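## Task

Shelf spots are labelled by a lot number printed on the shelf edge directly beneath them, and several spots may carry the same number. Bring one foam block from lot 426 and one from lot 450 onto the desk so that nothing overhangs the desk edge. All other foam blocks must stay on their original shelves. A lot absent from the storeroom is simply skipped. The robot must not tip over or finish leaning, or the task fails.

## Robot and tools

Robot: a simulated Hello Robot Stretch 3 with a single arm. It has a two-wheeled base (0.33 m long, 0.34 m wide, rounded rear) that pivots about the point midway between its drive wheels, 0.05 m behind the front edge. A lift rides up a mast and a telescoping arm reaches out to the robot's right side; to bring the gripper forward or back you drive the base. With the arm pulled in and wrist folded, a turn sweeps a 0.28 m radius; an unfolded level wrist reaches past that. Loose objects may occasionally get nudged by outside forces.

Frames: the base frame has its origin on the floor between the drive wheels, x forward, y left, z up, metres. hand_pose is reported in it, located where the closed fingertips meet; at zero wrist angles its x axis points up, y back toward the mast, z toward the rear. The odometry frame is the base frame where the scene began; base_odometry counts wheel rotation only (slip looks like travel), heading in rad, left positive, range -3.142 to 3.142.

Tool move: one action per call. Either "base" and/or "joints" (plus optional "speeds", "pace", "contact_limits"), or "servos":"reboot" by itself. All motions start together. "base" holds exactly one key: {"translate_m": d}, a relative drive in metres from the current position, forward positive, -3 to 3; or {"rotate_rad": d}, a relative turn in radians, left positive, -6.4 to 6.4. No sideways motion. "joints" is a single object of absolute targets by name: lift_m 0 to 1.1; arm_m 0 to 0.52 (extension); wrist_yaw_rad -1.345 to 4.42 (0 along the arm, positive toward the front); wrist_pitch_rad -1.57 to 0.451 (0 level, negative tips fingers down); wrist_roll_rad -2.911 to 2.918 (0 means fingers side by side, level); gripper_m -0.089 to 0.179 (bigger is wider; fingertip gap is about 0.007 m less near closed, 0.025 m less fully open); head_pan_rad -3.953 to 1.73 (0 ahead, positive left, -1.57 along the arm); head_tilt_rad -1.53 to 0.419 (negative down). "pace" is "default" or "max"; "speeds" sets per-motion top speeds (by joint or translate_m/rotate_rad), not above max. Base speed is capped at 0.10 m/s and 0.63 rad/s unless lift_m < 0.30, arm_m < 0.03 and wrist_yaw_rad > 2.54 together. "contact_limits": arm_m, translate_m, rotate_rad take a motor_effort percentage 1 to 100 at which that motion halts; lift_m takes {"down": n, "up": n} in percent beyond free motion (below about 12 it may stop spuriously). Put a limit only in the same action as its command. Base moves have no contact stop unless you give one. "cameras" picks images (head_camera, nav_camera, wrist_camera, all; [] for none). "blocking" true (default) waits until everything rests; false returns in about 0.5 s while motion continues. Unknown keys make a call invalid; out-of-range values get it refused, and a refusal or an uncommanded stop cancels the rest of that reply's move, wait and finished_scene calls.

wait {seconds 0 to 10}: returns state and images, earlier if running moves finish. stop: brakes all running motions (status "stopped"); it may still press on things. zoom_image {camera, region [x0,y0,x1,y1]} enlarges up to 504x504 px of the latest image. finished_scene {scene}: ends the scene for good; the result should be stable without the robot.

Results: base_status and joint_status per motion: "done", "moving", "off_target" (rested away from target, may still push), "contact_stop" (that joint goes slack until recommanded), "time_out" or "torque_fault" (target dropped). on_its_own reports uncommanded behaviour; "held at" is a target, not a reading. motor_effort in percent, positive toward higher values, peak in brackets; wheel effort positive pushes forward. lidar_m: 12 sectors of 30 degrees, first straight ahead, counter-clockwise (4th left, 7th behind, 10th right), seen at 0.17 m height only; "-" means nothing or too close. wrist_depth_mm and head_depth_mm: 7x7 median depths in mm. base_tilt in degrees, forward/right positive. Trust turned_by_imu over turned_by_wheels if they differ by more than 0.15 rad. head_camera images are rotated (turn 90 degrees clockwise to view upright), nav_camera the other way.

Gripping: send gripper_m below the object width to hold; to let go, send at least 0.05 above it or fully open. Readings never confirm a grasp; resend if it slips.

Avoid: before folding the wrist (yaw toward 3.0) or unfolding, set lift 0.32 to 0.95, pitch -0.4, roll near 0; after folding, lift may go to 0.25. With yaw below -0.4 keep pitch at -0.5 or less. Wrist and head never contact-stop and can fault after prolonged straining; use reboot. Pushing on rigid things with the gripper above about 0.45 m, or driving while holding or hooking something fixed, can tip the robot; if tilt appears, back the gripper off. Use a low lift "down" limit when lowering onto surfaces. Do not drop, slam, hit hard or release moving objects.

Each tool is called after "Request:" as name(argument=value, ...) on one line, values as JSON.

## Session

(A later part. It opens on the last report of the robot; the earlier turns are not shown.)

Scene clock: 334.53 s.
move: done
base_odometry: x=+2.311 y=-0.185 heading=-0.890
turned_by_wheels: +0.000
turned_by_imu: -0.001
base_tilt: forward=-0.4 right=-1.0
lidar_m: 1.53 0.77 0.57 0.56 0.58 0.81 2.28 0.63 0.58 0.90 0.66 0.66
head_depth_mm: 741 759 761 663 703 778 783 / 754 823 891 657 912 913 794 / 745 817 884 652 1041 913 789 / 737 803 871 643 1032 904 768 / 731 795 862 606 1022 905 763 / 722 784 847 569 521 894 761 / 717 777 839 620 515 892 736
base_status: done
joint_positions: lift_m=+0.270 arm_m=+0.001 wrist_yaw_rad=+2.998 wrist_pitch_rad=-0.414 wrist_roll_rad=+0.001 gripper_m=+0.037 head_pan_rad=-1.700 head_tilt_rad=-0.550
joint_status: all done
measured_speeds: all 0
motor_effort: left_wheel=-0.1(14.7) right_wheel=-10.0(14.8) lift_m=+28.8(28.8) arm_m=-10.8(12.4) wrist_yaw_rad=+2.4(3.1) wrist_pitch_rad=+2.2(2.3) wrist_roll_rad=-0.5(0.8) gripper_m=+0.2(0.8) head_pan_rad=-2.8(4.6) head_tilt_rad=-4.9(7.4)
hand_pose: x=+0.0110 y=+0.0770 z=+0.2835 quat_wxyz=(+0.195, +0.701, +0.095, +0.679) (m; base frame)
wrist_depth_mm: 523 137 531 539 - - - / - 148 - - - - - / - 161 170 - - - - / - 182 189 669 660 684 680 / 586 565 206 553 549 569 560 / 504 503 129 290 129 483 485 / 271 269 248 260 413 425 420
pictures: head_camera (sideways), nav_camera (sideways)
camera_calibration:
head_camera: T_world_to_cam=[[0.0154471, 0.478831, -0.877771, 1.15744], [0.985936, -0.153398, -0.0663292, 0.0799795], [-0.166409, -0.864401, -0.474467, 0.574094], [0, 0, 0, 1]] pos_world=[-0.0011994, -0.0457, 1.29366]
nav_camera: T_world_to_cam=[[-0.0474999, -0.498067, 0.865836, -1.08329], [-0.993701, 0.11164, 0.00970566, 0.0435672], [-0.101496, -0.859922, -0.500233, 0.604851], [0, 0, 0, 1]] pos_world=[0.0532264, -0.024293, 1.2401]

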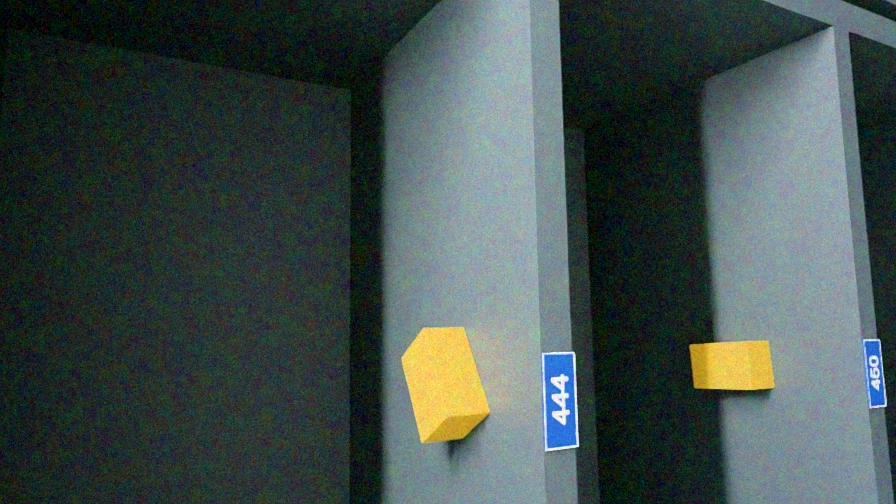

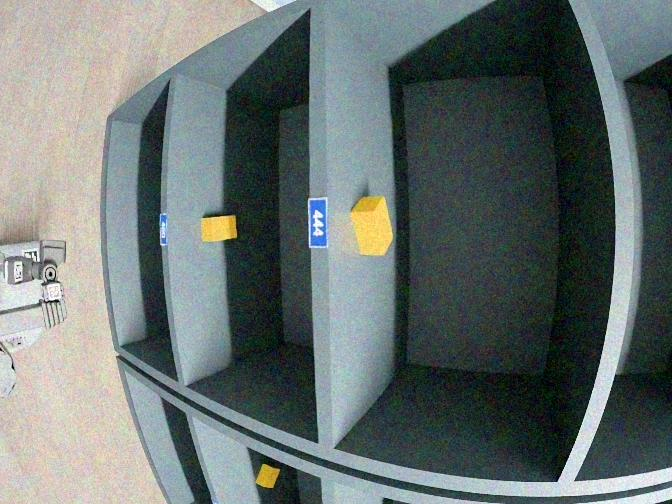

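Request:
zoom_image(camera="head_camera", region=[660, 310, 896, 430])

Request:
move(joints={"lift_m":0.64,"gripper_m":0.179}, pace="max", cameras=[])

Request:
move(joints={"wrist_yaw_rad":0.0}, cameras=["wrist_camera","head_camera"])

Scaled by 2.136 from the camera's 896x504 image, which has a finer 1280x720 frame.

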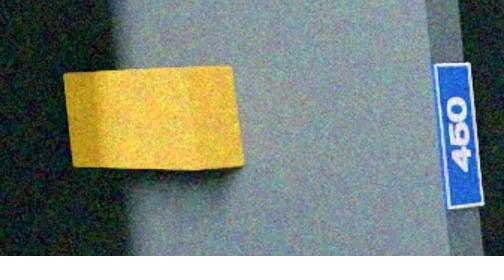

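Scene clock: 343.87 s.
move: done
base_odometry: x=+2.311 y=-0.185 heading=-0.890
turned_by_wheels: +0.000
turned_by_imu: +0.000
base_tilt: forward=-0.1 right=-1.2
lidar_m: 1.53 0.77 0.57 0.56 0.58 0.81 2.27 0.62 0.58 0.90 0.66 0.66
head_depth_mm: 740 757 761 663 703 776 784 / 753 826 894 657 911 914 793 / 743 814 884 651 1039 912 791 / 736 803 869 643 1033 905 769 / 728 793 861 605 1027 902 759 / 722 784 852 569 520 899 760 / 714 777 839 622 515 891 739
base_status: not commanded
joint_positions: lift_m=+0.640 arm_m=+0.001 wrist_yaw_rad=+2.998 wrist_pitch_rad=-0.414 wrist_roll_rad=+0.001 gripper_m=+0.179 head_pan_rad=-1.700 head_tilt_rad=-0.550
joint_status: all done
measured_speeds: all 0
motor_effort: left_wheel=+0.2(0.7) right_wheel=-10.0(10.8) lift_m=+26.2(32.4) arm_m=-9.7(10.6) wrist_yaw_rad=+2.5(2.7) wrist_pitch_rad=+2.2(2.3) wrist_roll_rad=-0.5(0.8) gripper_m=+0.8(84.0) head_pan_rad=-3.1(3.7) head_tilt_rad=-4.6(5.4)
hand_pose: x=+0.0110 y=+0.0770 z=+0.6535 quat_wxyz=(+0.195, +0.701, +0.095, +0.679) (m; base frame)
wrist_depth_mm: 527 137 537 542 - - - / - 147 - - - - - / - 161 170 - - - - / - 179 188 - - - - / - 148 205 - - - - / - 139 232 882 899 898 - / 782 809 278 817 812 796 105
pictures: none
No camera images: "cameras" was empty.

Scene clock: 346.37 s.
move: done
base_odometry: x=+2.311 y=-0.185 heading=-0.890
turned_by_wheels: +0.000
turned_by_imu: +0.000
base_tilt: forward=-0.3 right=-1.2
lidar_m: 1.53 0.77 0.57 0.56 0.58 0.81 2.27 0.62 0.58 0.90 0.66 0.66
head_depth_mm: 743 759 761 664 704 780 782 / 752 825 895 659 908 913 792 / 746 815 884 651 1042 911 775 / 737 805 873 642 1030 906 766 / 728 796 860 606 1026 900 762 / 722 785 850 568 521 893 757 / 714 776 839 622 516 892 737
base_status: not commanded
joint_positions: lift_m=+0.640 arm_m=+0.001 wrist_yaw_rad=+0.003 wrist_pitch_rad=-0.414 wrist_roll_rad=+0.001 gripper_m=+0.179 head_pan_rad=-1.700 head_tilt_rad=-0.550
joint_status: all done
measured_speeds: all 0
motor_effort: left_wheel=+0.2(0.5) right_wheel=-10.1(11.4) lift_m=+23.0(26.5) arm_m=-9.1(10.3) wrist_yaw_rad=-3.0(6.6) wrist_pitch_rad=+2.2(2.3) wrist_roll_rad=-0.4(0.8) gripper_m=+0.6(1.0) head_pan_rad=-2.9(3.5) head_tilt_rad=-4.1(5.5)
hand_pose: x=-0.0208 y=-0.3704 z=+0.6535 quat_wxyz=(+0.692, +0.147, -0.692, -0.145) (m; base frame)
wrist_depth_mm: - - - - - - - / - - - - - 608 - / - - - - - - 494 / - - - - - - - / - 143 - - 321 319 - / 119 140 312 312 306 300 287 / - - - - - - 105
pictures: head_camera (sideways), wrist_camera
camera_calibration:
head_camera: T_world_to_cam=[[0.0155458, 0.478816, -0.877778, 1.15744], [0.985918, -0.153533, -0.0662889, 0.0799212], [-0.166508, -0.864386, -0.474459, 0.574086], [0, 0, 0, 1]] pos_world=[-0.00119939, -0.0457001, 1.29366]
wrist_camera: T_world_to_cam=[[-0.998871, -0.0392829, -0.026729, -0.0112779], [-0.000901174, 0.578111, -0.815958, 0.779856], [0.0475055, -0.815012, -0.577493, 0.242662], [0, 0, 0, 1]] pos_world=[-0.0220902, -0.253514, 0.776164]

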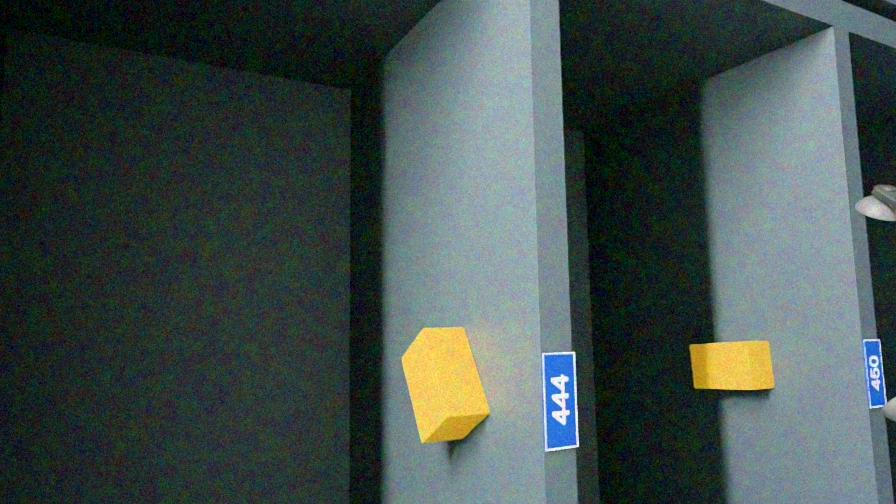

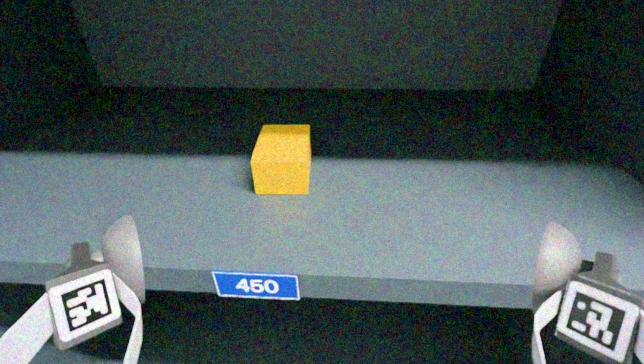

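Request:
move(base={"translate_m":0.071}, cameras=[])

Request:
move(joints={"arm_m":0.265}, contact_limits={"arm_m":40}, cameras=["wrist_camera"])

Request:
move(joints={"lift_m":0.548}, speeds={"lift_m":0.05}, contact_limits={"lift_m":{"down":14}}, cameras=["wrist_camera","head_camera"])

Scene clock: 364.00 s.
move: done
base_odometry: x=+2.356 y=-0.240 heading=-0.890
turned_by_wheels: +0.000
turned_by_imu: +0.000
base_tilt: forward=-0.3 right=-1.1
lidar_m: 1.46 0.77 0.57 0.55 0.58 0.80 2.33 0.63 0.62 0.90 0.61 1.51
head_depth_mm: 766 829 884 666 843 889 821 / 755 828 901 658 1046 916 797 / 751 814 885 651 1045 915 773 / 737 807 876 612 1035 908 786 / 732 798 861 577 1024 871 763 / 724 786 853 632 1021 894 758 / 718 779 843 625 1013 891 738
base_status: done
joint_positions: lift_m=+0.640 arm_m=+0.001 wrist_yaw_rad=+0.003 wrist_pitch_rad=-0.414 wrist_roll_rad=+0.001 gripper_m=+0.179 head_pan_rad=-1.700 head_tilt_rad=-0.550
joint_status: not commanded
measured_speeds: all 0
motor_effort: left_wheel=+4.9(12.2) right_wheel=+6.4(7.3) lift_m=+23.6(25.1) arm_m=-8.2(9.4) wrist_yaw_rad=-3.5(4.4) wrist_pitch_rad=+2.1(2.3) wrist_roll_rad=-0.5(0.8) gripper_m=+0.7(1.1) head_pan_rad=-2.6(3.4) head_tilt_rad=-4.2(4.7)
hand_pose: x=-0.0209 y=-0.3704 z=+0.6535 quat_wxyz=(+0.692, +0.147, -0.692, -0.145) (m; base frame)
wrist_depth_mm: - - - - - - 566 / - - - - - - 609 / - - - - - - - / - - - - - - - / - 143 - - 321 320 - / 118 141 316 313 308 301 289 / - - - - - - 105
pictures: none
No camera images: "cameras" was empty.

Scene clock: 367.17 s.
move: done
base_odometry: x=+2.356 y=-0.240 heading=-0.890
turned_by_wheels: +0.000
turned_by_imu: +0.000
base_tilt: forward=-0.4 right=-1.3
lidar_m: 1.46 0.77 0.57 0.55 0.58 0.81 2.34 0.63 0.62 0.90 0.61 1.51
head_depth_mm: 766 828 879 662 842 886 820 / 756 827 896 658 1050 914 795 / 745 817 889 650 1038 885 445 / 739 806 872 611 1031 531 729 / 729 798 860 578 1026 630 728 / 722 787 854 630 1019 867 758 / 715 779 839 622 1013 889 739
base_status: not commanded
joint_positions: lift_m=+0.640 arm_m=+0.265 wrist_yaw_rad=+0.003 wrist_pitch_rad=-0.414 wrist_roll_rad=+0.001 gripper_m=+0.179 head_pan_rad=-1.700 head_tilt_rad=-0.550
joint_status: all done
measured_speeds: all 0
motor_effort: left_wheel=+4.2(5.1) right_wheel=+6.6(7.1) lift_m=+23.4(24.7) arm_m=+12.5(14.5) wrist_yaw_rad=-2.7(4.0) wrist_pitch_rad=+2.2(2.3) wrist_roll_rad=-0.7(0.9) gripper_m=+0.2(1.2) head_pan_rad=-2.5(3.1) head_tilt_rad=-3.7(5.3)
contact_limits: arm_m 40 (drawing in: default 31, maximum 55; extending or still: default 39, maximum 69)
hand_pose: x=-0.0209 y=-0.6348 z=+0.6535 quat_wxyz=(+0.692, +0.147, -0.692, -0.145) (m; base frame)
wrist_depth_mm: 387 381 370 365 359 354 348 / - 396 393 393 388 383 377 / - - - - - - 395 / - - - - - - - / - 143 - 321 320 317 - / 118 279 293 302 292 292 285 / 246 251 256 - 254 247 105
pictures: wrist_camera
camera_calibration:
wrist_camera: T_world_to_cam=[[-0.998885, -0.0389802, -0.02664, -0.0215766], [-0.000798913, 0.578115, -0.815955, 0.932711], [0.0472071, -0.815024, -0.577501, 0.0271661], [0, 0, 0, 1]] pos_world=[-0.0220899, -0.517914, 0.776164]

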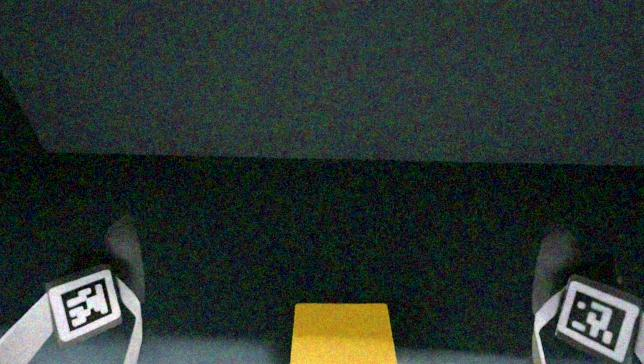

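Scene clock: 369.53 s.
move: done
base_odometry: x=+2.356 y=-0.240 heading=-0.890
turned_by_wheels: +0.000
turned_by_imu: +0.000
base_tilt: forward=-0.5 right=-1.2
lidar_m: 1.47 0.77 0.57 0.55 0.58 0.80 2.34 0.63 0.62 0.90 0.61 1.51
head_depth_mm: 766 824 881 663 843 887 823 / 757 828 898 658 1045 914 793 / 746 816 887 651 1041 910 749 / 737 805 873 610 1028 905 568 / 731 797 864 577 1025 874 599 / 725 789 851 630 1021 895 759 / 717 779 842 624 1014 891 736
base_status: not commanded
joint_positions: lift_m=+0.548 arm_m=+0.265 wrist_yaw_rad=+0.003 wrist_pitch_rad=-0.414 wrist_roll_rad=+0.001 gripper_m=+0.179 head_pan_rad=-1.700 head_tilt_rad=-0.550
joint_status: all done
measured_speeds: all 0
motor_effort: left_wheel=+4.8(4.9) right_wheel=+6.4(7.0) lift_m=+24.7(26.7) arm_m=+10.2(12.7) wrist_yaw_rad=-2.5(4.3) wrist_pitch_rad=+2.2(2.3) wrist_roll_rad=-0.5(0.8) gripper_m=+1.2(1.4) head_pan_rad=-2.5(3.4) head_tilt_rad=-4.0(4.6)
contact_limits: arm_m 40 (drawing in: default 31, maximum 55; extending or still: default 39, maximum 69); lift_m down 14 (down: maximum 72; up: maximum 65)
hand_pose: x=-0.0209 y=-0.6348 z=+0.5615 quat_wxyz=(+0.692, +0.147, -0.692, -0.145) (m; base frame)
wrist_depth_mm: 384 379 371 366 360 354 347 / - 398 394 390 384 378 369 / 319 314 313 311 307 305 301 / 264 262 260 268 255 253 250 / 218 208 213 148 197 209 216 / 123 172 182 127 134 179 177 / 118 159 159 110 110 156 107
pictures: head_camera (sideways), wrist_camera
camera_calibration:
head_camera: T_world_to_cam=[[0.0155458, 0.478816, -0.877778, 1.15744], [0.985918, -0.153533, -0.0662889, 0.0799212], [-0.166508, -0.864386, -0.474459, 0.574086], [0, 0, 0, 1]] pos_world=[-0.00119939, -0.0457001, 1.29366]
wrist_camera: T_world_to_cam=[[-0.998885, -0.0389802, -0.02664, -0.0240275], [-0.000798913, 0.578115, -0.815955, 0.857643], [0.0472071, -0.815024, -0.577501, -0.025964], [0, 0, 0, 1]] pos_world=[-0.0220899, -0.517914, 0.684164]

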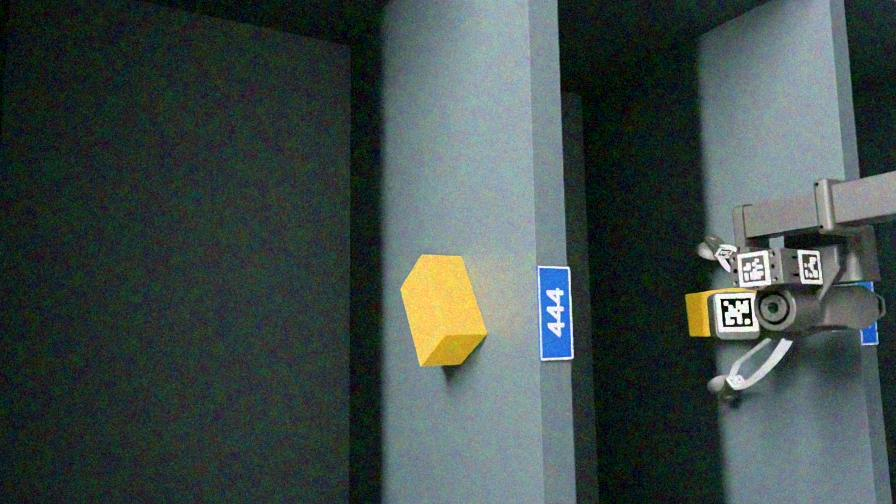

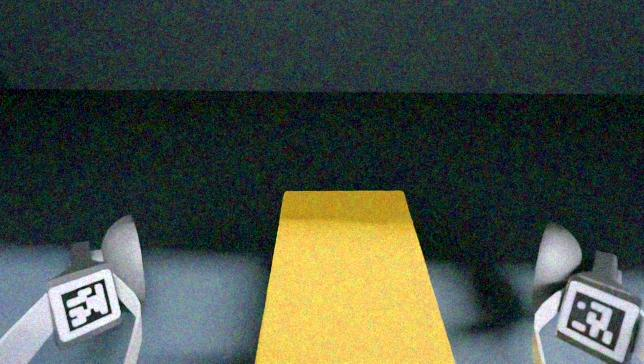

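Request:
move(joints={"gripper_m":0.035}, cameras=["wrist_camera"])

Request:
move(joints={"lift_m":0.65}, cameras=["wrist_camera"])

Request:
move(joints={"arm_m":0.0}, cameras=["wrist_camera"])

Scene clock: 376.27 s.
move: done
base_odometry: x=+2.356 y=-0.240 heading=-0.890
turned_by_wheels: +0.000
turned_by_imu: +0.000
base_tilt: forward=-0.4 right=-1.1
lidar_m: 1.47 0.77 0.57 0.55 0.58 0.81 2.34 0.63 0.62 0.90 0.61 1.51
head_depth_mm: 765 826 883 664 838 889 822 / 758 826 896 657 1045 914 796 / 746 814 887 651 1031 910 749 / 740 805 874 612 1030 906 567 / 731 795 863 577 1028 850 597 / 723 786 849 631 1022 894 760 / 715 780 844 626 1014 890 738
base_status: not commanded
joint_positions: lift_m=+0.548 arm_m=+0.265 wrist_yaw_rad=+0.000 wrist_pitch_rad=-0.409 wrist_roll_rad=+0.001 gripper_m=+0.036 head_pan_rad=-1.700 head_tilt_rad=-0.550
joint_status: all done
measured_speeds: all 0
motor_effort: left_wheel=+4.5(4.9) right_wheel=+6.3(7.2) lift_m=+22.0(30.0) arm_m=+4.5(7.4) wrist_yaw_rad=+0.1(3.9) wrist_pitch_rad=+1.1(2.3) wrist_roll_rad=-0.5(0.8) gripper_m=-13.9(85.6) head_pan_rad=-2.6(2.8) head_tilt_rad=-3.1(4.2)
contact_limits: arm_m 40 (drawing in: default 31, maximum 55; extending or still: default 39, maximum 69); lift_m down 14 (down: maximum 72; up: maximum 65)
hand_pose: x=-0.0214 y=-0.6355 z=+0.5628 quat_wxyz=(+0.692, +0.144, -0.692, -0.144) (m; base frame)
wrist_depth_mm: 384 377 368 360 360 352 348 / - 395 397 391 386 378 373 / 324 320 316 313 312 309 307 / 267 266 264 273 260 257 255 / 220 219 155 149 153 212 211 / 187 186 129 131 128 181 180 / - 117 118 111 115 150 157
pictures: wrist_camera
camera_calibration:
wrist_camera: T_world_to_cam=[[-0.998972, -0.0367777, -0.0264891, -0.0232739], [0.000616688, 0.573354, -0.819307, 0.857987], [0.0453198, -0.818482, -0.572742, -0.030693], [0, 0, 0, 1]] pos_world=[-0.0223881, -0.517908, 0.684759]

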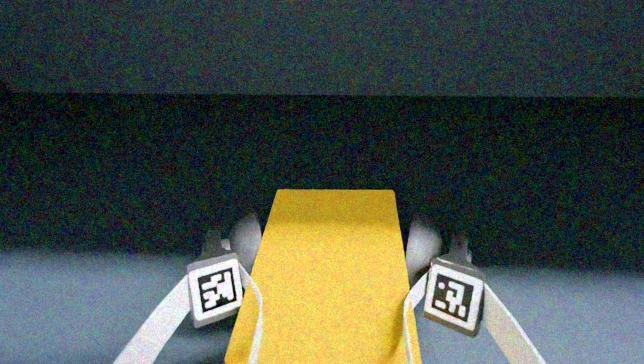

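Scene clock: 378.03 s.
move: done
base_odometry: x=+2.356 y=-0.240 heading=-0.890
turned_by_wheels: +0.000
turned_by_imu: +0.000
base_tilt: forward=-0.4 right=-1.1
lidar_m: 1.47 0.77 0.57 0.55 0.58 0.81 2.34 0.63 0.62 0.90 0.61 1.51
head_depth_mm: 766 825 880 664 846 887 820 / 756 826 898 656 1041 919 791 / 747 817 886 651 1042 883 434 / 737 806 877 613 1033 522 748 / 731 797 862 576 1021 622 733 / 723 786 852 631 1018 897 763 / 715 778 841 623 1015 890 739
base_status: not commanded
joint_positions: lift_m=+0.650 arm_m=+0.265 wrist_yaw_rad=+0.000 wrist_pitch_rad=-0.414 wrist_roll_rad=+0.002 gripper_m=+0.036 head_pan_rad=-1.700 head_tilt_rad=-0.550
joint_status: all done
measured_speeds: all 0
motor_effort: left_wheel=+4.1(4.7) right_wheel=+5.8(6.6) lift_m=+29.8(32.4) arm_m=+2.9(5.3) wrist_yaw_rad=-1.3(2.3) wrist_pitch_rad=+2.1(3.2) wrist_roll_rad=-0.6(1.2) gripper_m=-12.9(14.2) head_pan_rad=-2.2(2.6) head_tilt_rad=-3.8(4.2)
contact_limits: arm_m 40 (drawing in: default 31, maximum 55; extending or still: default 39, maximum 69)
hand_pose: x=-0.0214 y=-0.6349 z=+0.6636 quat_wxyz=(+0.692, +0.145, -0.692, -0.146) (m; base frame)
wrist_depth_mm: 383 379 371 365 360 353 348 / - 398 395 390 385 383 374 / - - - - - - 398 / - - - - - - - / - - 153 154 148 - - / 311 309 130 134 126 302 300 / 269 113 123 112 123 256 262
pictures: wrist_camera
camera_calibration:
wrist_camera: T_world_to_cam=[[-0.998967, -0.0363218, -0.0273055, -0.0197078], [0.00131675, 0.577512, -0.816381, 0.941022], [0.0454216, -0.815574, -0.576868, 0.0321898], [0, 0, 0, 1]] pos_world=[-0.0223886, -0.517914, 0.786263]

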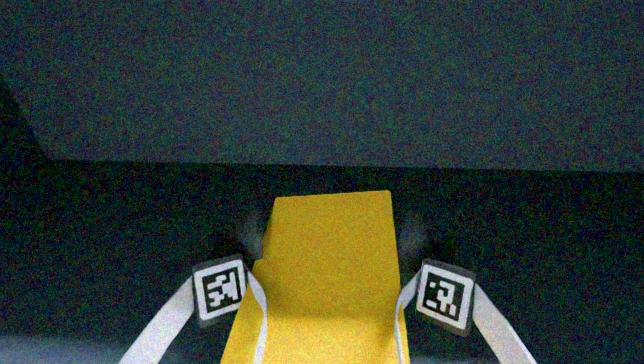

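Scene clock: 381.20 s.
move: done
base_odometry: x=+2.356 y=-0.240 heading=-0.890
turned_by_wheels: +0.000
turned_by_imu: +0.000
base_tilt: forward=-0.4 right=-1.1
lidar_m: 1.46 0.77 0.57 0.55 0.58 0.81 2.33 0.63 0.62 0.91 0.61 1.51
head_depth_mm: 764 829 884 665 843 883 824 / 757 829 898 658 1045 918 793 / 747 814 890 652 1044 911 791 / 738 807 879 613 1032 907 767 / 730 796 859 578 1027 899 742 / 725 789 852 629 1019 897 758 / 719 776 840 624 1014 894 737
base_status: not commanded
joint_positions: lift_m=+0.650 arm_m=+0.001 wrist_yaw_rad=+0.000 wrist_pitch_rad=-0.414 wrist_roll_rad=+0.002 gripper_m=+0.036 head_pan_rad=-1.700 head_tilt_rad=-0.550
joint_status: all done
measured_speeds: all 0
motor_effort: left_wheel=+4.4(4.7) right_wheel=+5.6(6.8) lift_m=+25.5(29.5) arm_m=-12.3(14.8) wrist_yaw_rad=-1.2(2.4) wrist_pitch_rad=+2.1(2.2) wrist_roll_rad=-0.8(1.0) gripper_m=-12.5(13.1) head_pan_rad=-2.3(2.9) head_tilt_rad=-3.1(3.9)
hand_pose: x=-0.0214 y=-0.3704 z=+0.6636 quat_wxyz=(+0.692, +0.145, -0.692, -0.146) (m; base frame)
wrist_depth_mm: - - - - - - 581 / - - - - - - 614 / - - - - - - - / - - - - - - - / - - 153 154 147 - - / - 328 130 133 126 308 306 / - 96 120 112 113 120 -
pictures: wrist_camera
camera_calibration:
wrist_camera: T_world_to_cam=[[-0.998967, -0.0363166, -0.0273145, -0.0100986], [0.0013208, 0.577626, -0.8163, 0.788212], [0.0454228, -0.815493, -0.576981, 0.247879], [0, 0, 0, 1]] pos_world=[-0.0223886, -0.253515, 0.786164]

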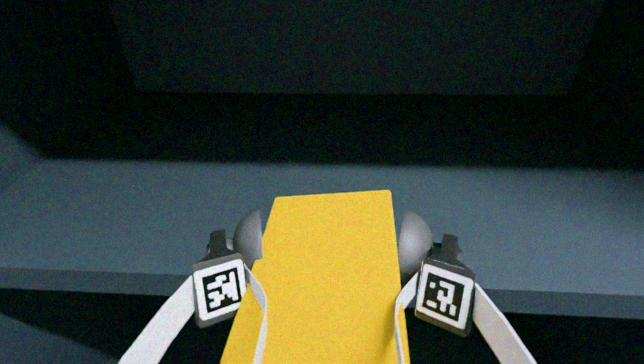

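Request:
move(joints={"lift_m":0.86,"wrist_yaw_rad":1.35}, base={"translate_m":0.88}, cameras=[])

Request:
move(base={"rotate_rad":1.571}, cameras=[])

Request:
move(base={"translate_m":-0.93}, cameras=[])

Request:
move(base={"translate_m":-0.93}, cameras=[])

Request:
move(base={"rotate_rad":-1.571}, cameras=["nav_camera","wrist_camera"])

Scene clock: 403.00 s.
move: done
base_odometry: x=+2.910 y=-0.923 heading=-0.889
turned_by_wheels: +0.000
turned_by_imu: +0.000
base_tilt: forward=-0.4 right=-1.1
lidar_m: 0.59 0.62 0.54 0.53 0.55 0.77 2.28 0.66 0.64 2.11 0.82 0.61
head_depth_mm: 2804 2961 914 919 925 936 941 / 2724 3019 3285 2738 1836 1246 1262 / 2695 2942 3225 2683 1968 1546 1358 / 2651 2889 3208 2710 1937 1523 1327 / 2654 2919 3150 2654 1946 1517 1266 / 2613 2834 3115 2634 1920 1518 1254 / 2529 2602 2581 2347 1902 1507 1245
base_status: done
joint_positions: lift_m=+0.860 arm_m=+0.001 wrist_yaw_rad=+1.347 wrist_pitch_rad=-0.415 wrist_roll_rad=+0.002 gripper_m=+0.036 head_pan_rad=-1.700 head_tilt_rad=-0.550
joint_status: all done
measured_speeds: all 0
motor_effort: left_wheel=+8.3(11.5) right_wheel=+1.4(11.9) lift_m=+24.5(33.6) arm_m=-6.8(11.4) wrist_yaw_rad=+1.5(4.8) wrist_pitch_rad=+2.2(2.3) wrist_roll_rad=-0.8(1.2) gripper_m=-12.9(13.2) head_pan_rad=-1.5(2.6) head_tilt_rad=-2.3(3.9)
hand_pose: x=+0.1978 y=-0.1955 z=+0.8734 quat_wxyz=(+0.632, +0.546, -0.450, +0.317) (m; base frame)
wrist_depth_mm: - - - - - - - / - - - - - - - / - - - - - - - / - - - - - - - / - - 153 154 148 - - / - - 130 134 126 - - / - 96 120 112 116 - -
pictures: none
No camera images: "cameras" was empty.

Scene clock: 406.60 s.
move: done
base_odometry: x=+2.910 y=-0.923 heading=+0.681
turned_by_wheels: +1.571
turned_by_imu: +1.546
base_tilt: forward=-0.3 right=-1.2
lidar_m: 0.53 0.55 0.76 2.18 1.30 0.64 2.23 0.83 0.62 0.59 0.62 0.55
head_depth_mm: 492 537 594 666 758 872 970 / 485 530 586 654 741 855 939 / 480 523 577 644 728 837 923 / 474 516 569 633 713 815 892 / 468 509 560 624 702 801 927 / 462 503 552 613 688 785 911 / 457 497 544 603 676 772 888
base_status: done
joint_positions: lift_m=+0.860 arm_m=+0.001 wrist_yaw_rad=+1.347 wrist_pitch_rad=-0.415 wrist_roll_rad=+0.002 gripper_m=+0.036 head_pan_rad=-1.700 head_tilt_rad=-0.550
joint_status: not commanded
measured_speeds: all 0
motor_effort: left_wheel=-9.2(12.7) right_wheel=+8.6(12.5) lift_m=+24.6(25.3) arm_m=-12.1(13.0) wrist_yaw_rad=+0.5(3.7) wrist_pitch_rad=+2.3(2.4) wrist_roll_rad=-0.7(1.1) gripper_m=-12.2(13.1) head_pan_rad=-1.7(2.4) head_tilt_rad=-2.2(3.3)
hand_pose: x=+0.1978 y=-0.1955 z=+0.8734 quat_wxyz=(+0.632, +0.546, -0.450, +0.317) (m; base frame)
wrist_depth_mm: 375 385 404 417 439 458 470 / 404 415 434 452 479 503 - / 436 454 477 498 522 535 - / 475 493 520 536 - - - / 522 532 154 154 148 - - / - - 130 134 126 - - / - 96 120 112 113 107 -
pictures: none
No camera images: "cameras" was empty.

Scene clock: 417.03 s.
move: done
base_odometry: x=+2.188 y=-1.509 heading=+0.681
turned_by_wheels: +0.000
turned_by_imu: -0.001
base_tilt: forward=-0.3 right=-1.1
lidar_m: 1.45 0.61 0.45 0.44 2.71 2.00 2.19 0.82 0.60 0.58 0.61 0.84
head_depth_mm: 482 528 583 652 740 854 952 / 476 520 573 641 723 838 924 / 469 511 566 630 712 817 908 / 463 506 556 621 697 802 871 / 458 499 548 610 687 783 902 / 453 493 541 600 674 767 892 / 448 487 533 590 663 753 873
base_status: done
joint_positions: lift_m=+0.860 arm_m=+0.001 wrist_yaw_rad=+1.347 wrist_pitch_rad=-0.415 wrist_roll_rad=+0.002 gripper_m=+0.036 head_pan_rad=-1.700 head_tilt_rad=-0.550
joint_status: not commanded
measured_speeds: all 0
motor_effort: left_wheel=-3.6(14.6) right_wheel=-7.5(11.4) lift_m=+25.9(26.5) arm_m=-5.3(12.6) wrist_yaw_rad=+3.2(3.4) wrist_pitch_rad=+2.2(2.4) wrist_roll_rad=-0.9(1.1) gripper_m=-12.5(13.3) head_pan_rad=-0.9(2.1) head_tilt_rad=-1.6(2.9)
hand_pose: x=+0.1978 y=-0.1955 z=+0.8734 quat_wxyz=(+0.632, +0.546, -0.450, +0.317) (m; base frame)
wrist_depth_mm: - - - - - - - / - - - - - - - / - - - - - - - / - - - - - - - / - - 157 154 148 - - / - - 130 134 126 - - / - - 120 112 117 107 -
pictures: none
No camera images: "cameras" was empty.

Scene clock: 427.47 s.
move: done
base_odometry: x=+1.465 y=-2.095 heading=+0.681
turned_by_wheels: +0.000
turned_by_imu: -0.001
base_tilt: forward=-0.2 right=-1.4
lidar_m: 2.32 1.02 1.30 3.68 1.93 1.22 1.37 0.80 0.59 0.57 0.59 0.82
head_depth_mm: 472 518 571 639 724 842 925 / 466 510 564 627 713 819 904 / 460 502 553 618 698 802 888 / 455 496 547 606 686 782 854 / 449 489 537 598 674 770 884 / 444 483 530 588 661 751 873 / 438 476 523 578 648 736 853
base_status: done
joint_positions: lift_m=+0.860 arm_m=+0.001 wrist_yaw_rad=+1.347 wrist_pitch_rad=-0.415 wrist_roll_rad=+0.002 gripper_m=+0.036 head_pan_rad=-1.700 head_tilt_rad=-0.550
joint_status: not commanded
measured_speeds: all 0
motor_effort: left_wheel=-3.2(12.6) right_wheel=-8.5(11.4) lift_m=+27.0(28.0) arm_m=+2.0(5.3) wrist_yaw_rad=+2.7(3.5) wrist_pitch_rad=+2.2(2.3) wrist_roll_rad=-0.8(1.2) gripper_m=-12.7(13.1) head_pan_rad=-0.8(2.0) head_tilt_rad=-0.7(2.4)
hand_pose: x=+0.1978 y=-0.1955 z=+0.8734 quat_wxyz=(+0.632, +0.546, -0.450, +0.317) (m; base frame)
wrist_depth_mm: - - - - - - - / - - - - - - - / - - - - - - - / - - - - - - - / - - 158 154 148 - - / - - 129 134 126 - - / - - 120 112 117 107 -
pictures: none
No camera images: "cameras" was empty.

Scene clock: 431.07 s.
move: done
base_odometry: x=+1.465 y=-2.095 heading=-0.889
turned_by_wheels: -1.571
turned_by_imu: -1.546
base_tilt: forward=-0.2 right=-1.3
lidar_m: 0.57 0.60 0.83 2.37 1.16 1.33 3.69 1.56 1.22 1.37 0.79 0.59
head_depth_mm: 1176 1289 1420 1574 1778 1561 1391 / 1162 1274 1394 1568 1764 1557 1378 / 1149 1260 1384 1549 1740 1542 1368 / 1140 1243 1366 1520 1710 1534 1331 / 1124 1226 1351 1508 1681 1528 1255 / 1116 1213 1334 1482 1645 1519 1247 / 1096 1198 1315 1450 1637 1503 1252
base_status: done
joint_positions: lift_m=+0.860 arm_m=+0.001 wrist_yaw_rad=+1.347 wrist_pitch_rad=-0.415 wrist_roll_rad=+0.002 gripper_m=+0.036 head_pan_rad=-1.700 head_tilt_rad=-0.550
joint_status: not commanded
measured_speeds: all 0
motor_effort: left_wheel=+7.7(12.0) right_wheel=-10.3(13.1) lift_m=+27.5(28.5) arm_m=-3.7(3.7) wrist_yaw_rad=+1.9(3.2) wrist_pitch_rad=+2.2(2.3) wrist_roll_rad=-1.0(1.1) gripper_m=-12.5(13.0) head_pan_rad=-0.8(1.6) head_tilt_rad=-1.0(2.1)
hand_pose: x=+0.1978 y=-0.1955 z=+0.8734 quat_wxyz=(+0.632, +0.546, -0.450, +0.317) (m; base frame)
wrist_depth_mm: - - - - - - - / - - - - - - - / - - - - - - - / - - - - - - - / - - 153 154 148 - - / 652 - 130 134 126 - - / 696 96 119 112 115 974 -
pictures: nav_camera (sideways), wrist_camera
camera_calibration:
nav_camera: T_world_to_cam=[[-0.0475979, -0.498051, 0.86584, -1.08329], [-0.993687, 0.111774, 0.00966905, 0.0436145], [-0.101594, -0.859914, -0.500227, 0.604849], [0, 0, 0, 1]] pos_world=[0.0532259, -0.0242927, 1.2401]
wrist_camera: T_world_to_cam=[[-0.186293, -0.982115, -0.027311, -0.12469], [-0.563528, 0.129581, -0.815871, 0.881964], [0.804818, -0.1366, -0.577589, 0.484776], [0, 0, 0, 1]] pos_world=[0.0836263, -0.170525, 0.996164]

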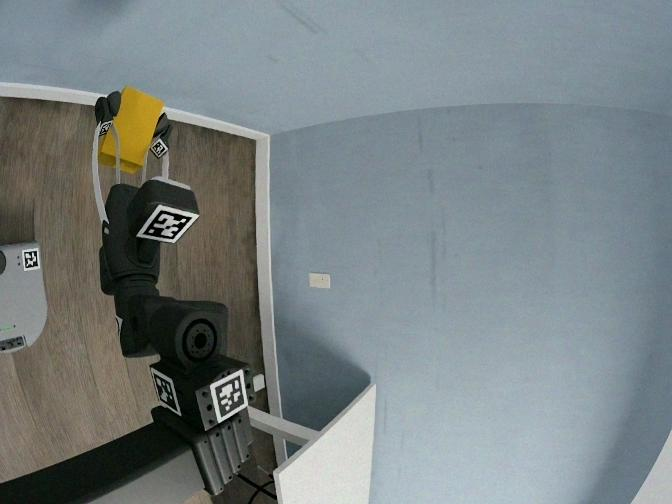

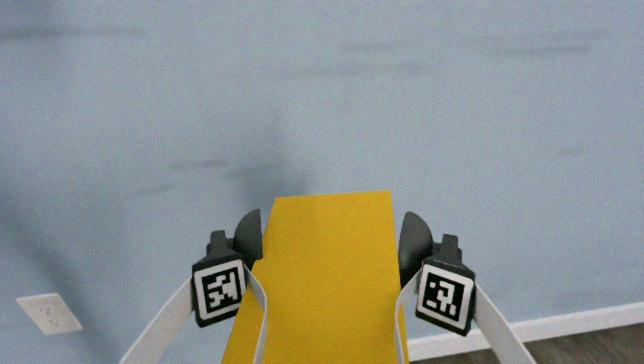

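Request:
move(base={"translate_m":-1.12}, joints={"head_tilt_rad":-0.65}, cameras=[])

Request:
move(joints={"wrist_yaw_rad":0.0}, cameras=["nav_camera"])

Request:
move(joints={"arm_m":0.35}, cameras=["head_camera","nav_camera"])

Scene clock: 450.20 s.
move: done
base_odometry: x=+0.760 y=-1.225 heading=-0.889
turned_by_wheels: +0.000
turned_by_imu: +0.000
base_tilt: forward=-0.3 right=-1.2
lidar_m: 1.68 1.76 0.97 0.94 0.98 1.37 2.59 1.26 0.79 0.88 0.93 1.73
head_depth_mm: 1148 1273 1386 1043 827 1482 - / 1137 1262 1372 1035 818 1436 - / 1127 1252 1353 1026 811 1459 - / 1119 1235 1341 1017 806 1451 - / 1099 1215 1324 1006 802 1411 1215 / 1091 1199 1303 993 793 1402 1212 / 1083 1192 1287 982 788 1337 1228
base_status: done
joint_positions: lift_m=+0.860 arm_m=+0.001 wrist_yaw_rad=+1.347 wrist_pitch_rad=-0.415 wrist_roll_rad=+0.002 gripper_m=+0.036 head_pan_rad=-1.700 head_tilt_rad=-0.650
joint_status: all done
measured_speeds: all 0
motor_effort: left_wheel=-5.9(10.1) right_wheel=-5.3(14.8) lift_m=+29.4(30.2) arm_m=-4.2(12.7) wrist_yaw_rad=+2.0(3.2) wrist_pitch_rad=+2.2(2.4) wrist_roll_rad=-0.6(1.3) gripper_m=-12.5(13.1) head_pan_rad=+0.0(1.5) head_tilt_rad=-4.7(6.7)
hand_pose: x=+0.1978 y=-0.1955 z=+0.8734 quat_wxyz=(+0.632, +0.546, -0.450, +0.317) (m; base frame)
wrist_depth_mm: - - - - - - - / - - - - - - - / - - - - - - - / - - - - - - - / - - 157 154 152 - - / - - 130 134 126 - - / - - 120 112 117 - -
pictures: none
No camera images: "cameras" was empty.

Scene clock: 451.87 s.
move: done
base_odometry: x=+0.760 y=-1.225 heading=-0.889
turned_by_wheels: +0.000
turned_by_imu: +0.000
base_tilt: forward=-0.3 right=-1.2
lidar_m: 1.68 1.75 0.97 0.94 0.98 1.37 2.59 1.26 0.79 0.88 0.93 1.73
head_depth_mm: 1153 1283 1398 1044 828 1484 - / 1138 1266 1371 1033 817 1435 - / 1123 1245 1348 1022 813 1467 - / 1117 1228 1330 1016 803 330 - / 1102 1216 1323 1009 773 308 336 / 1090 1202 1307 996 794 1366 1189 / 1077 1187 1295 984 789 1324 1162
base_status: not commanded
joint_positions: lift_m=+0.860 arm_m=+0.001 wrist_yaw_rad=+0.003 wrist_pitch_rad=-0.415 wrist_roll_rad=+0.002 gripper_m=+0.036 head_pan_rad=-1.700 head_tilt_rad=-0.650
joint_status: all done
measured_speeds: all 0
motor_effort: left_wheel=-6.0(6.3) right_wheel=-6.0(6.4) lift_m=+28.3(29.7) arm_m=-3.3(4.7) wrist_yaw_rad=-2.4(6.7) wrist_pitch_rad=+2.2(2.3) wrist_roll_rad=-0.7(1.1) gripper_m=-12.4(12.9) head_pan_rad=+0.0(0.9) head_tilt_rad=-4.9(6.4)
hand_pose: x=-0.0208 y=-0.3704 z=+0.8734 quat_wxyz=(+0.692, +0.147, -0.692, -0.145) (m; base frame)
wrist_depth_mm: - - - - - - - / - - - - - - - / - - - - - - - / - - - - - - - / - - 153 154 148 - - / - - 130 134 126 - - / - - 120 112 117 992 -
pictures: nav_camera (sideways)
camera_calibration:
nav_camera: T_world_to_cam=[[-0.058325, -0.581249, 0.811633, -1.01255], [-0.993802, 0.110876, 0.00798749, 0.0458441], [-0.0946331, -0.806137, -0.584113, 0.714015], [0, 0, 0, 1]] pos_world=[0.0540726, -0.0180315, 1.23852]

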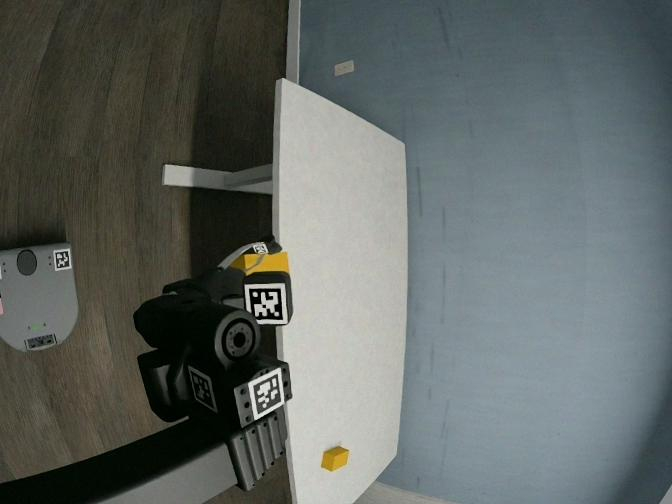

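Scene clock: 455.63 s.
move: done
base_odometry: x=+0.760 y=-1.225 heading=-0.889
turned_by_wheels: +0.000
turned_by_imu: +0.000
base_tilt: forward=-0.3 right=-1.3
lidar_m: 1.68 1.76 0.97 0.94 0.98 1.37 2.59 1.27 0.79 0.88 0.93 1.73
head_depth_mm: 1146 1273 1396 1044 823 - - / 1132 1253 1373 1034 306 - 1183 / 1130 1241 1350 404 361 1390 1204 / 1110 1232 1322 494 805 1391 1193 / 1099 1212 1323 519 797 1405 1185 / 1095 1210 1305 992 793 1405 1182 / 1075 1187 1286 987 787 1320 1154
base_status: not commanded
joint_positions: lift_m=+0.860 arm_m=+0.350 wrist_yaw_rad=+0.003 wrist_pitch_rad=-0.415 wrist_roll_rad=+0.002 gripper_m=+0.036 head_pan_rad=-1.700 head_tilt_rad=-0.650
joint_status: all done
measured_speeds: all 0
motor_effort: left_wheel=-6.1(6.3) right_wheel=-5.4(6.5) lift_m=+27.5(29.1) arm_m=+12.1(15.2) wrist_yaw_rad=-2.4(4.6) wrist_pitch_rad=+2.3(2.3) wrist_roll_rad=-0.8(1.1) gripper_m=-12.3(13.0) head_pan_rad=+0.0(0.8) head_tilt_rad=-4.9(6.3)
hand_pose: x=-0.0209 y=-0.7198 z=+0.8734 quat_wxyz=(+0.692, +0.147, -0.692, -0.145) (m; base frame)
wrist_depth_mm: - - - - - - - / - - - - - - - / - - - - - - - / - - - - - - - / - - 153 153 148 - - / - - 130 134 126 - - / - 96 120 112 113 107 -
pictures: head_camera (sideways), nav_camera (sideways)
camera_calibration:
head_camera: T_world_to_cam=[[0.0265664, 0.563514, -0.82568, 1.08949], [0.98679, -0.146829, -0.0684582, 0.0827111], [-0.159811, -0.812954, -0.55997, 0.685285], [0, 0, 0, 1]] pos_world=[-0.00104652, -0.0446939, 1.28897]
nav_camera: T_world_to_cam=[[-0.0583489, -0.581431, 0.811501, -1.01238], [-0.993811, 0.110804, 0.0079327, 0.0459117], [-0.0945302, -0.806015, -0.584298, 0.71424], [0, 0, 0, 1]] pos_world=[0.0540732, -0.0180308, 1.23851]

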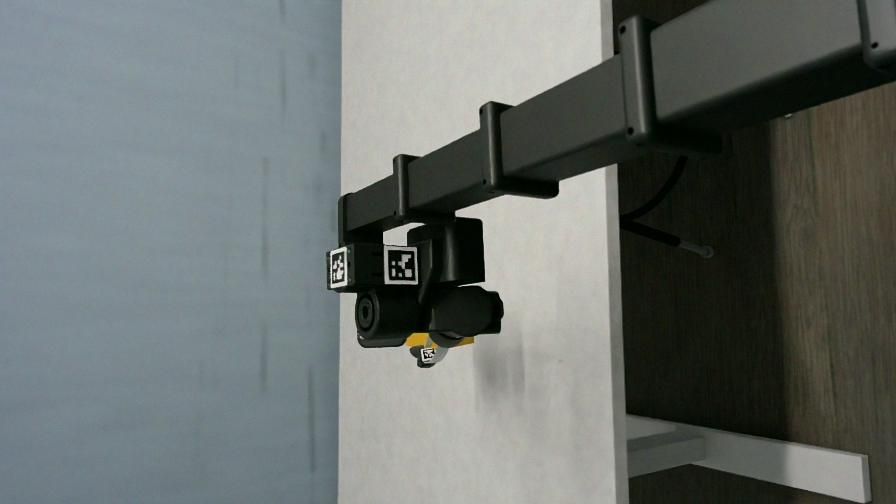

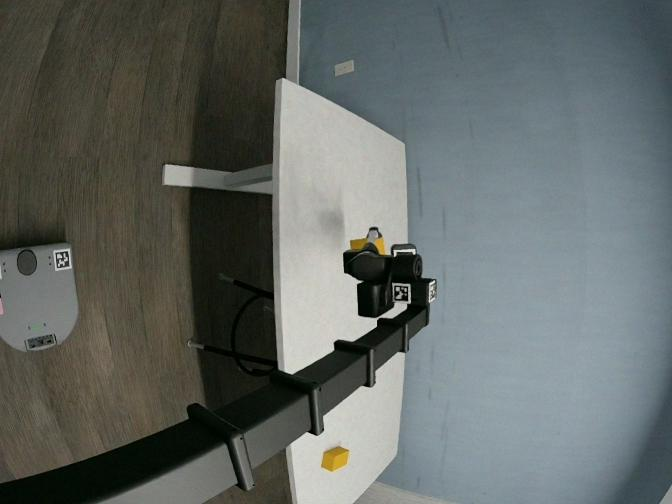

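Request:
move(joints={"lift_m":0.765}, contact_limits={"lift_m":{"down":14}}, cameras=[])

Request:
move(joints={"lift_m":0.738}, speeds={"lift_m":0.03}, contact_limits={"lift_m":{"down":13}}, cameras=["head_camera"])

Scene clock: 462.57 s.
move: done
base_odometry: x=+0.760 y=-1.225 heading=-0.889
turned_by_wheels: +0.000
turned_by_imu: +0.000
base_tilt: forward=-0.3 right=-1.1
lidar_m: 1.68 1.76 0.97 0.94 0.98 1.37 2.59 1.26 0.79 0.88 0.93 1.73
head_depth_mm: 1153 1273 1389 1043 827 1451 1221 / 1134 1261 1371 1032 819 364 295 / 1123 1247 1352 1022 441 374 1148 / 1114 1229 1333 557 748 1383 1197 / 1101 1224 1320 812 750 1411 1189 / 1087 1201 1304 992 795 1403 1183 / 1075 1193 1286 983 788 1326 1160
base_status: not commanded
joint_positions: lift_m=+0.765 arm_m=+0.350 wrist_yaw_rad=+0.003 wrist_pitch_rad=-0.415 wrist_roll_rad=+0.002 gripper_m=+0.036 head_pan_rad=-1.700 head_tilt_rad=-0.650
joint_status: all done
measured_speeds: all 0
motor_effort: left_wheel=-5.5(6.4) right_wheel=-5.3(6.3) lift_m=+23.8(25.8) arm_m=+2.1(6.1) wrist_yaw_rad=-3.1(4.0) wrist_pitch_rad=+2.2(2.3) wrist_roll_rad=-0.8(1.0) gripper_m=-12.5(12.8) head_pan_rad=+0.0(0.9) head_tilt_rad=-4.5(5.2)
contact_limits: lift_m down 14 (down: maximum 72; up: maximum 65)
hand_pose: x=-0.0209 y=-0.7198 z=+0.7784 quat_wxyz=(+0.692, +0.147, -0.692, -0.145) (m; base frame)
wrist_depth_mm: - - - - - - - / - - - - - - - / - - - - - - - / - - - - - - - / - - 153 154 148 - - / - - 129 133 126 - - / - 96 120 112 113 107 -
pictures: none
No camera images: "cameras" was empty.

Scene clock: 463.90 s.
move: done
base_odometry: x=+0.760 y=-1.225 heading=-0.889
turned_by_wheels: +0.000
turned_by_imu: +0.000
base_tilt: forward=-0.4 right=-1.2
lidar_m: 1.68 1.75 0.97 0.94 0.98 1.37 2.59 1.27 0.80 0.88 0.93 1.73
head_depth_mm: 1146 1281 1393 1045 826 1447 1220 / 1137 1256 1371 1037 818 1206 314 / 1124 1246 1357 1027 479 394 1130 / 1110 1233 1338 1016 579 1397 1200 / 1100 1221 1322 1005 731 1410 1189 / 1093 1197 1306 995 794 1405 1182 / 1080 1194 1289 989 790 1327 1156
base_status: not commanded
joint_positions: lift_m=+0.738 arm_m=+0.350 wrist_yaw_rad=+0.001 wrist_pitch_rad=-0.402 wrist_roll_rad=+0.002 gripper_m=+0.036 head_pan_rad=-1.700 head_tilt_rad=-0.650
joint_status: all done
measured_speeds: all 0
motor_effort: left_wheel=-5.8(6.3) right_wheel=-5.4(6.7) lift_m=+17.9(26.0) arm_m=-0.7(2.7) wrist_yaw_rad=-2.2(4.2) wrist_pitch_rad=-0.1(2.3) wrist_roll_rad=-0.8(1.2) gripper_m=-11.9(13.1) head_pan_rad=+0.4(0.9) head_tilt_rad=-4.0(5.2)
contact_limits: lift_m down 13 (down: maximum 72; up: maximum 65)
hand_pose: x=-0.0212 y=-0.7214 z=+0.7543 quat_wxyz=(+0.692, +0.142, -0.693, -0.141) (m; base frame)
wrist_depth_mm: - - - - - - - / - - - - - - - / - - - - - - - / - - - - - - - / - - 153 154 146 - - / - - 130 133 126 - - / - 96 119 111 112 108 -
pictures: head_camera (sideways)
camera_calibration:
head_camera: T_world_to_cam=[[0.0265664, 0.563514, -0.82568, 1.08949], [0.98679, -0.146829, -0.0684582, 0.0827111], [-0.159811, -0.812954, -0.55997, 0.685285], [0, 0, 0, 1]] pos_world=[-0.00104652, -0.0446939, 1.28897]

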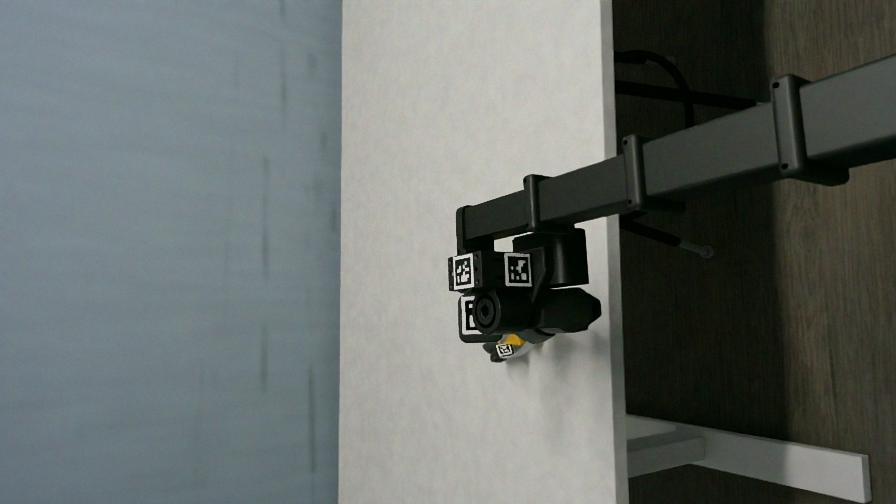

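Contact (pitch deflecting). Release.

Request:
move(joints={"gripper_m":0.16}, cameras=[])

Request:
move(joints={"lift_m":0.86}, cameras=["wrist_camera"])

Request:
move(joints={"arm_m":0.0}, cameras=["head_camera","nav_camera"])

Scene clock: 473.93 s.
move: done
base_odometry: x=+0.760 y=-1.225 heading=-0.889
turned_by_wheels: +0.000
turned_by_imu: +0.000
base_tilt: forward=-0.3 right=-1.1
lidar_m: 1.68 1.75 0.97 0.94 0.98 1.37 2.59 1.26 0.79 0.88 0.93 1.73
head_depth_mm: 1149 1275 1384 1045 826 1444 1215 / 1136 1266 1376 1030 814 1205 314 / 1123 1247 1352 1025 479 396 1123 / 1112 1236 1335 1010 580 1399 1193 / 1100 1216 1323 999 734 1407 1192 / 1089 1201 1304 996 792 1398 1189 / 1078 1188 1289 989 788 1329 1158
base_status: not commanded
joint_positions: lift_m=+0.738 arm_m=+0.350 wrist_yaw_rad=+0.001 wrist_pitch_rad=-0.412 wrist_roll_rad=+0.002 gripper_m=+0.160 head_pan_rad=-1.700 head_tilt_rad=-0.650
joint_status: all done
measured_speeds: all 0
motor_effort: left_wheel=-6.0(6.1) right_wheel=-5.5(6.2) lift_m=+28.7(29.8) arm_m=-9.7(10.1) wrist_yaw_rad=+0.0(2.9) wrist_pitch_rad=+1.7(1.8) wrist_roll_rad=-0.8(1.0) gripper_m=+0.5(82.6) head_pan_rad=+0.2(0.9) head_tilt_rad=-3.2(4.1)
contact_limits: lift_m down 13 (down: maximum 72; up: maximum 65)
hand_pose: x=-0.0214 y=-0.7202 z=+0.7521 quat_wxyz=(+0.692, +0.145, -0.693, -0.145) (m; base frame)
wrist_depth_mm: - - - - - - - / - - - - - - - / - - - - - - - / - - - - - - - / - 144 - 154 152 - - / - 125 - 134 130 135 - / 112 - 114 113 113 - 110
pictures: none
No camera images: "cameras" was empty.

Scene clock: 475.87 s.
move: done
base_odometry: x=+0.760 y=-1.225 heading=-0.889
turned_by_wheels: +0.000
turned_by_imu: +0.000
base_tilt: forward=-0.4 right=-1.2
lidar_m: 1.68 1.76 0.97 0.94 0.98 1.37 2.59 1.26 0.79 0.88 0.93 1.73
head_depth_mm: 1152 1284 1384 1047 826 - - / 1138 1260 1363 1030 306 - 1185 / 1124 1249 1352 405 362 1388 1207 / 1115 1232 1317 494 805 1384 1196 / 1096 1217 1319 518 798 1414 1189 / 1092 1204 1304 959 792 1397 1184 / 1078 1188 1288 983 788 1330 1160
base_status: not commanded
joint_positions: lift_m=+0.860 arm_m=+0.350 wrist_yaw_rad=+0.001 wrist_pitch_rad=-0.412 wrist_roll_rad=+0.002 gripper_m=+0.160 head_pan_rad=-1.700 head_tilt_rad=-0.650
joint_status: all done
measured_speeds: all 0
motor_effort: left_wheel=-5.8(6.3) right_wheel=-5.2(6.0) lift_m=+27.9(31.5) arm_m=-11.9(12.8) wrist_yaw_rad=-0.7(2.2) wrist_pitch_rad=+1.9(2.0) wrist_roll_rad=-0.8(1.1) gripper_m=+0.5(1.2) head_pan_rad=+0.5(1.0) head_tilt_rad=-2.4(4.0)
hand_pose: x=-0.0214 y=-0.7201 z=+0.8739 quat_wxyz=(+0.692, +0.145, -0.692, -0.145) (m; base frame)
wrist_depth_mm: - - - - - - - / - - - - - - - / - - - - - - - / - - - - - - - / - 144 - - - - - / - 125 - - - 135 - / 112 - - - - - 109
pictures: wrist_camera
camera_calibration:
wrist_camera: T_world_to_cam=[[-0.998958, -0.0365816, -0.0272891, -0.0172311], [0.00121298, 0.576444, -0.817136, 1.16174], [0.0456227, -0.816318, -0.575798, 0.0825571], [0, 0, 0, 1]] pos_world=[-0.0223888, -0.602913, 0.996362]

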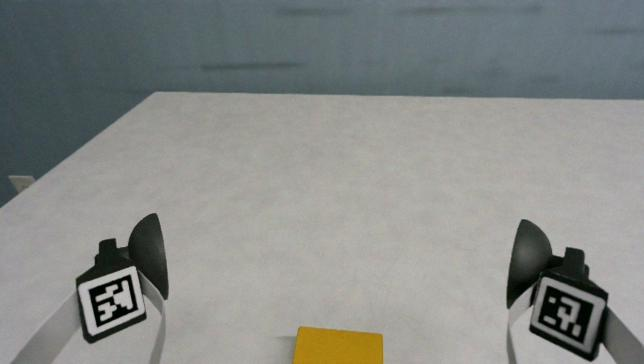

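Scene clock: 479.63 s.
move: done
base_odometry: x=+0.760 y=-1.225 heading=-0.889
turned_by_wheels: +0.000
turned_by_imu: +0.000
base_tilt: forward=-0.2 right=-1.1
lidar_m: 1.68 1.76 0.97 0.94 0.98 1.37 2.60 1.26 0.79 0.88 0.93 1.73
head_depth_mm: 1153 1276 1390 1040 824 1489 - / 1136 1262 1365 1031 820 1435 - / 1127 1248 1343 1025 809 1438 - / 1110 1235 1333 1015 802 329 - / 1104 1217 1318 1005 798 308 336 / 1090 1212 1304 992 793 1325 1185 / 1078 1192 1291 987 785 1329 1161
base_status: not commanded
joint_positions: lift_m=+0.860 arm_m=+0.001 wrist_yaw_rad=+0.001 wrist_pitch_rad=-0.412 wrist_roll_rad=+0.002 gripper_m=+0.160 head_pan_rad=-1.700 head_tilt_rad=-0.650
joint_status: all done
measured_speeds: all 0
motor_effort: left_wheel=-5.8(6.2) right_wheel=-5.8(6.2) lift_m=+25.6(27.9) arm_m=-11.9(14.0) wrist_yaw_rad=-0.7(2.8) wrist_pitch_rad=+1.9(2.0) wrist_roll_rad=-0.8(1.1) gripper_m=+0.3(1.3) head_pan_rad=+0.4(1.2) head_tilt_rad=-2.3(3.4)
hand_pose: x=-0.0214 y=-0.3706 z=+0.8739 quat_wxyz=(+0.692, +0.145, -0.692, -0.145) (m; base frame)
wrist_depth_mm: - - - - - - - / - - - - - - - / - - - - - - - / - - - - - - - / - 146 - - - 138 - / - 127 - - - 135 - / 116 - - - - - 112
pictures: head_camera (sideways), nav_camera (sideways)
camera_calibration:
head_camera: T_world_to_cam=[[0.0265664, 0.563514, -0.82568, 1.08949], [0.98679, -0.146829, -0.0684582, 0.0827111], [-0.159811, -0.812954, -0.55997, 0.685285], [0, 0, 0, 1]] pos_world=[-0.00104652, -0.0446939, 1.28897]
nav_camera: T_world_to_cam=[[-0.0583489, -0.581431, 0.811501, -1.01238], [-0.993811, 0.110804, 0.0079327, 0.0459117], [-0.0945302, -0.806015, -0.584298, 0.71424], [0, 0, 0, 1]] pos_world=[0.0540732, -0.0180308, 1.23851]

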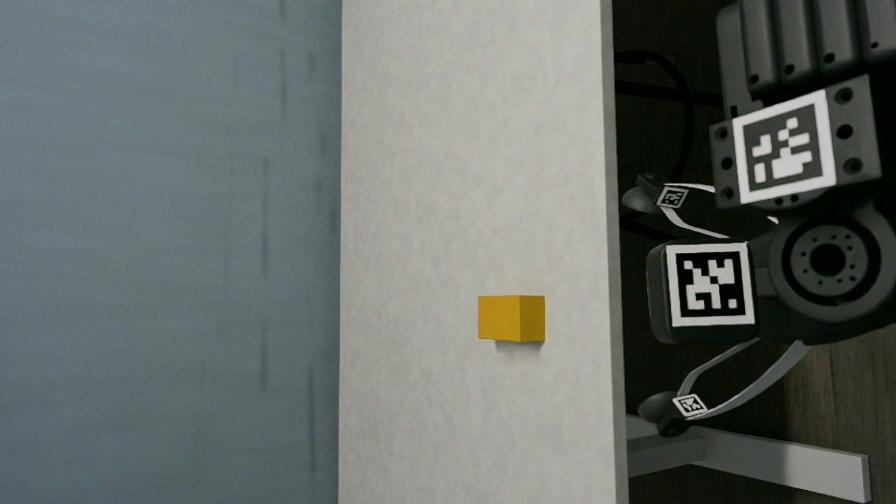

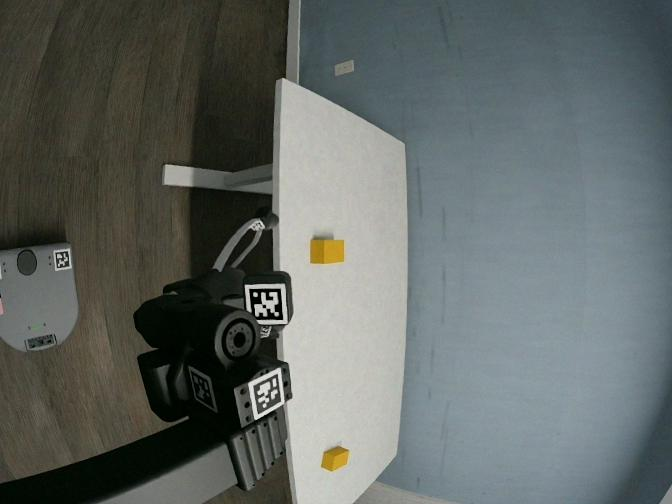

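Request:
finished_scene(scene=3)

The scene is finished: the task was done.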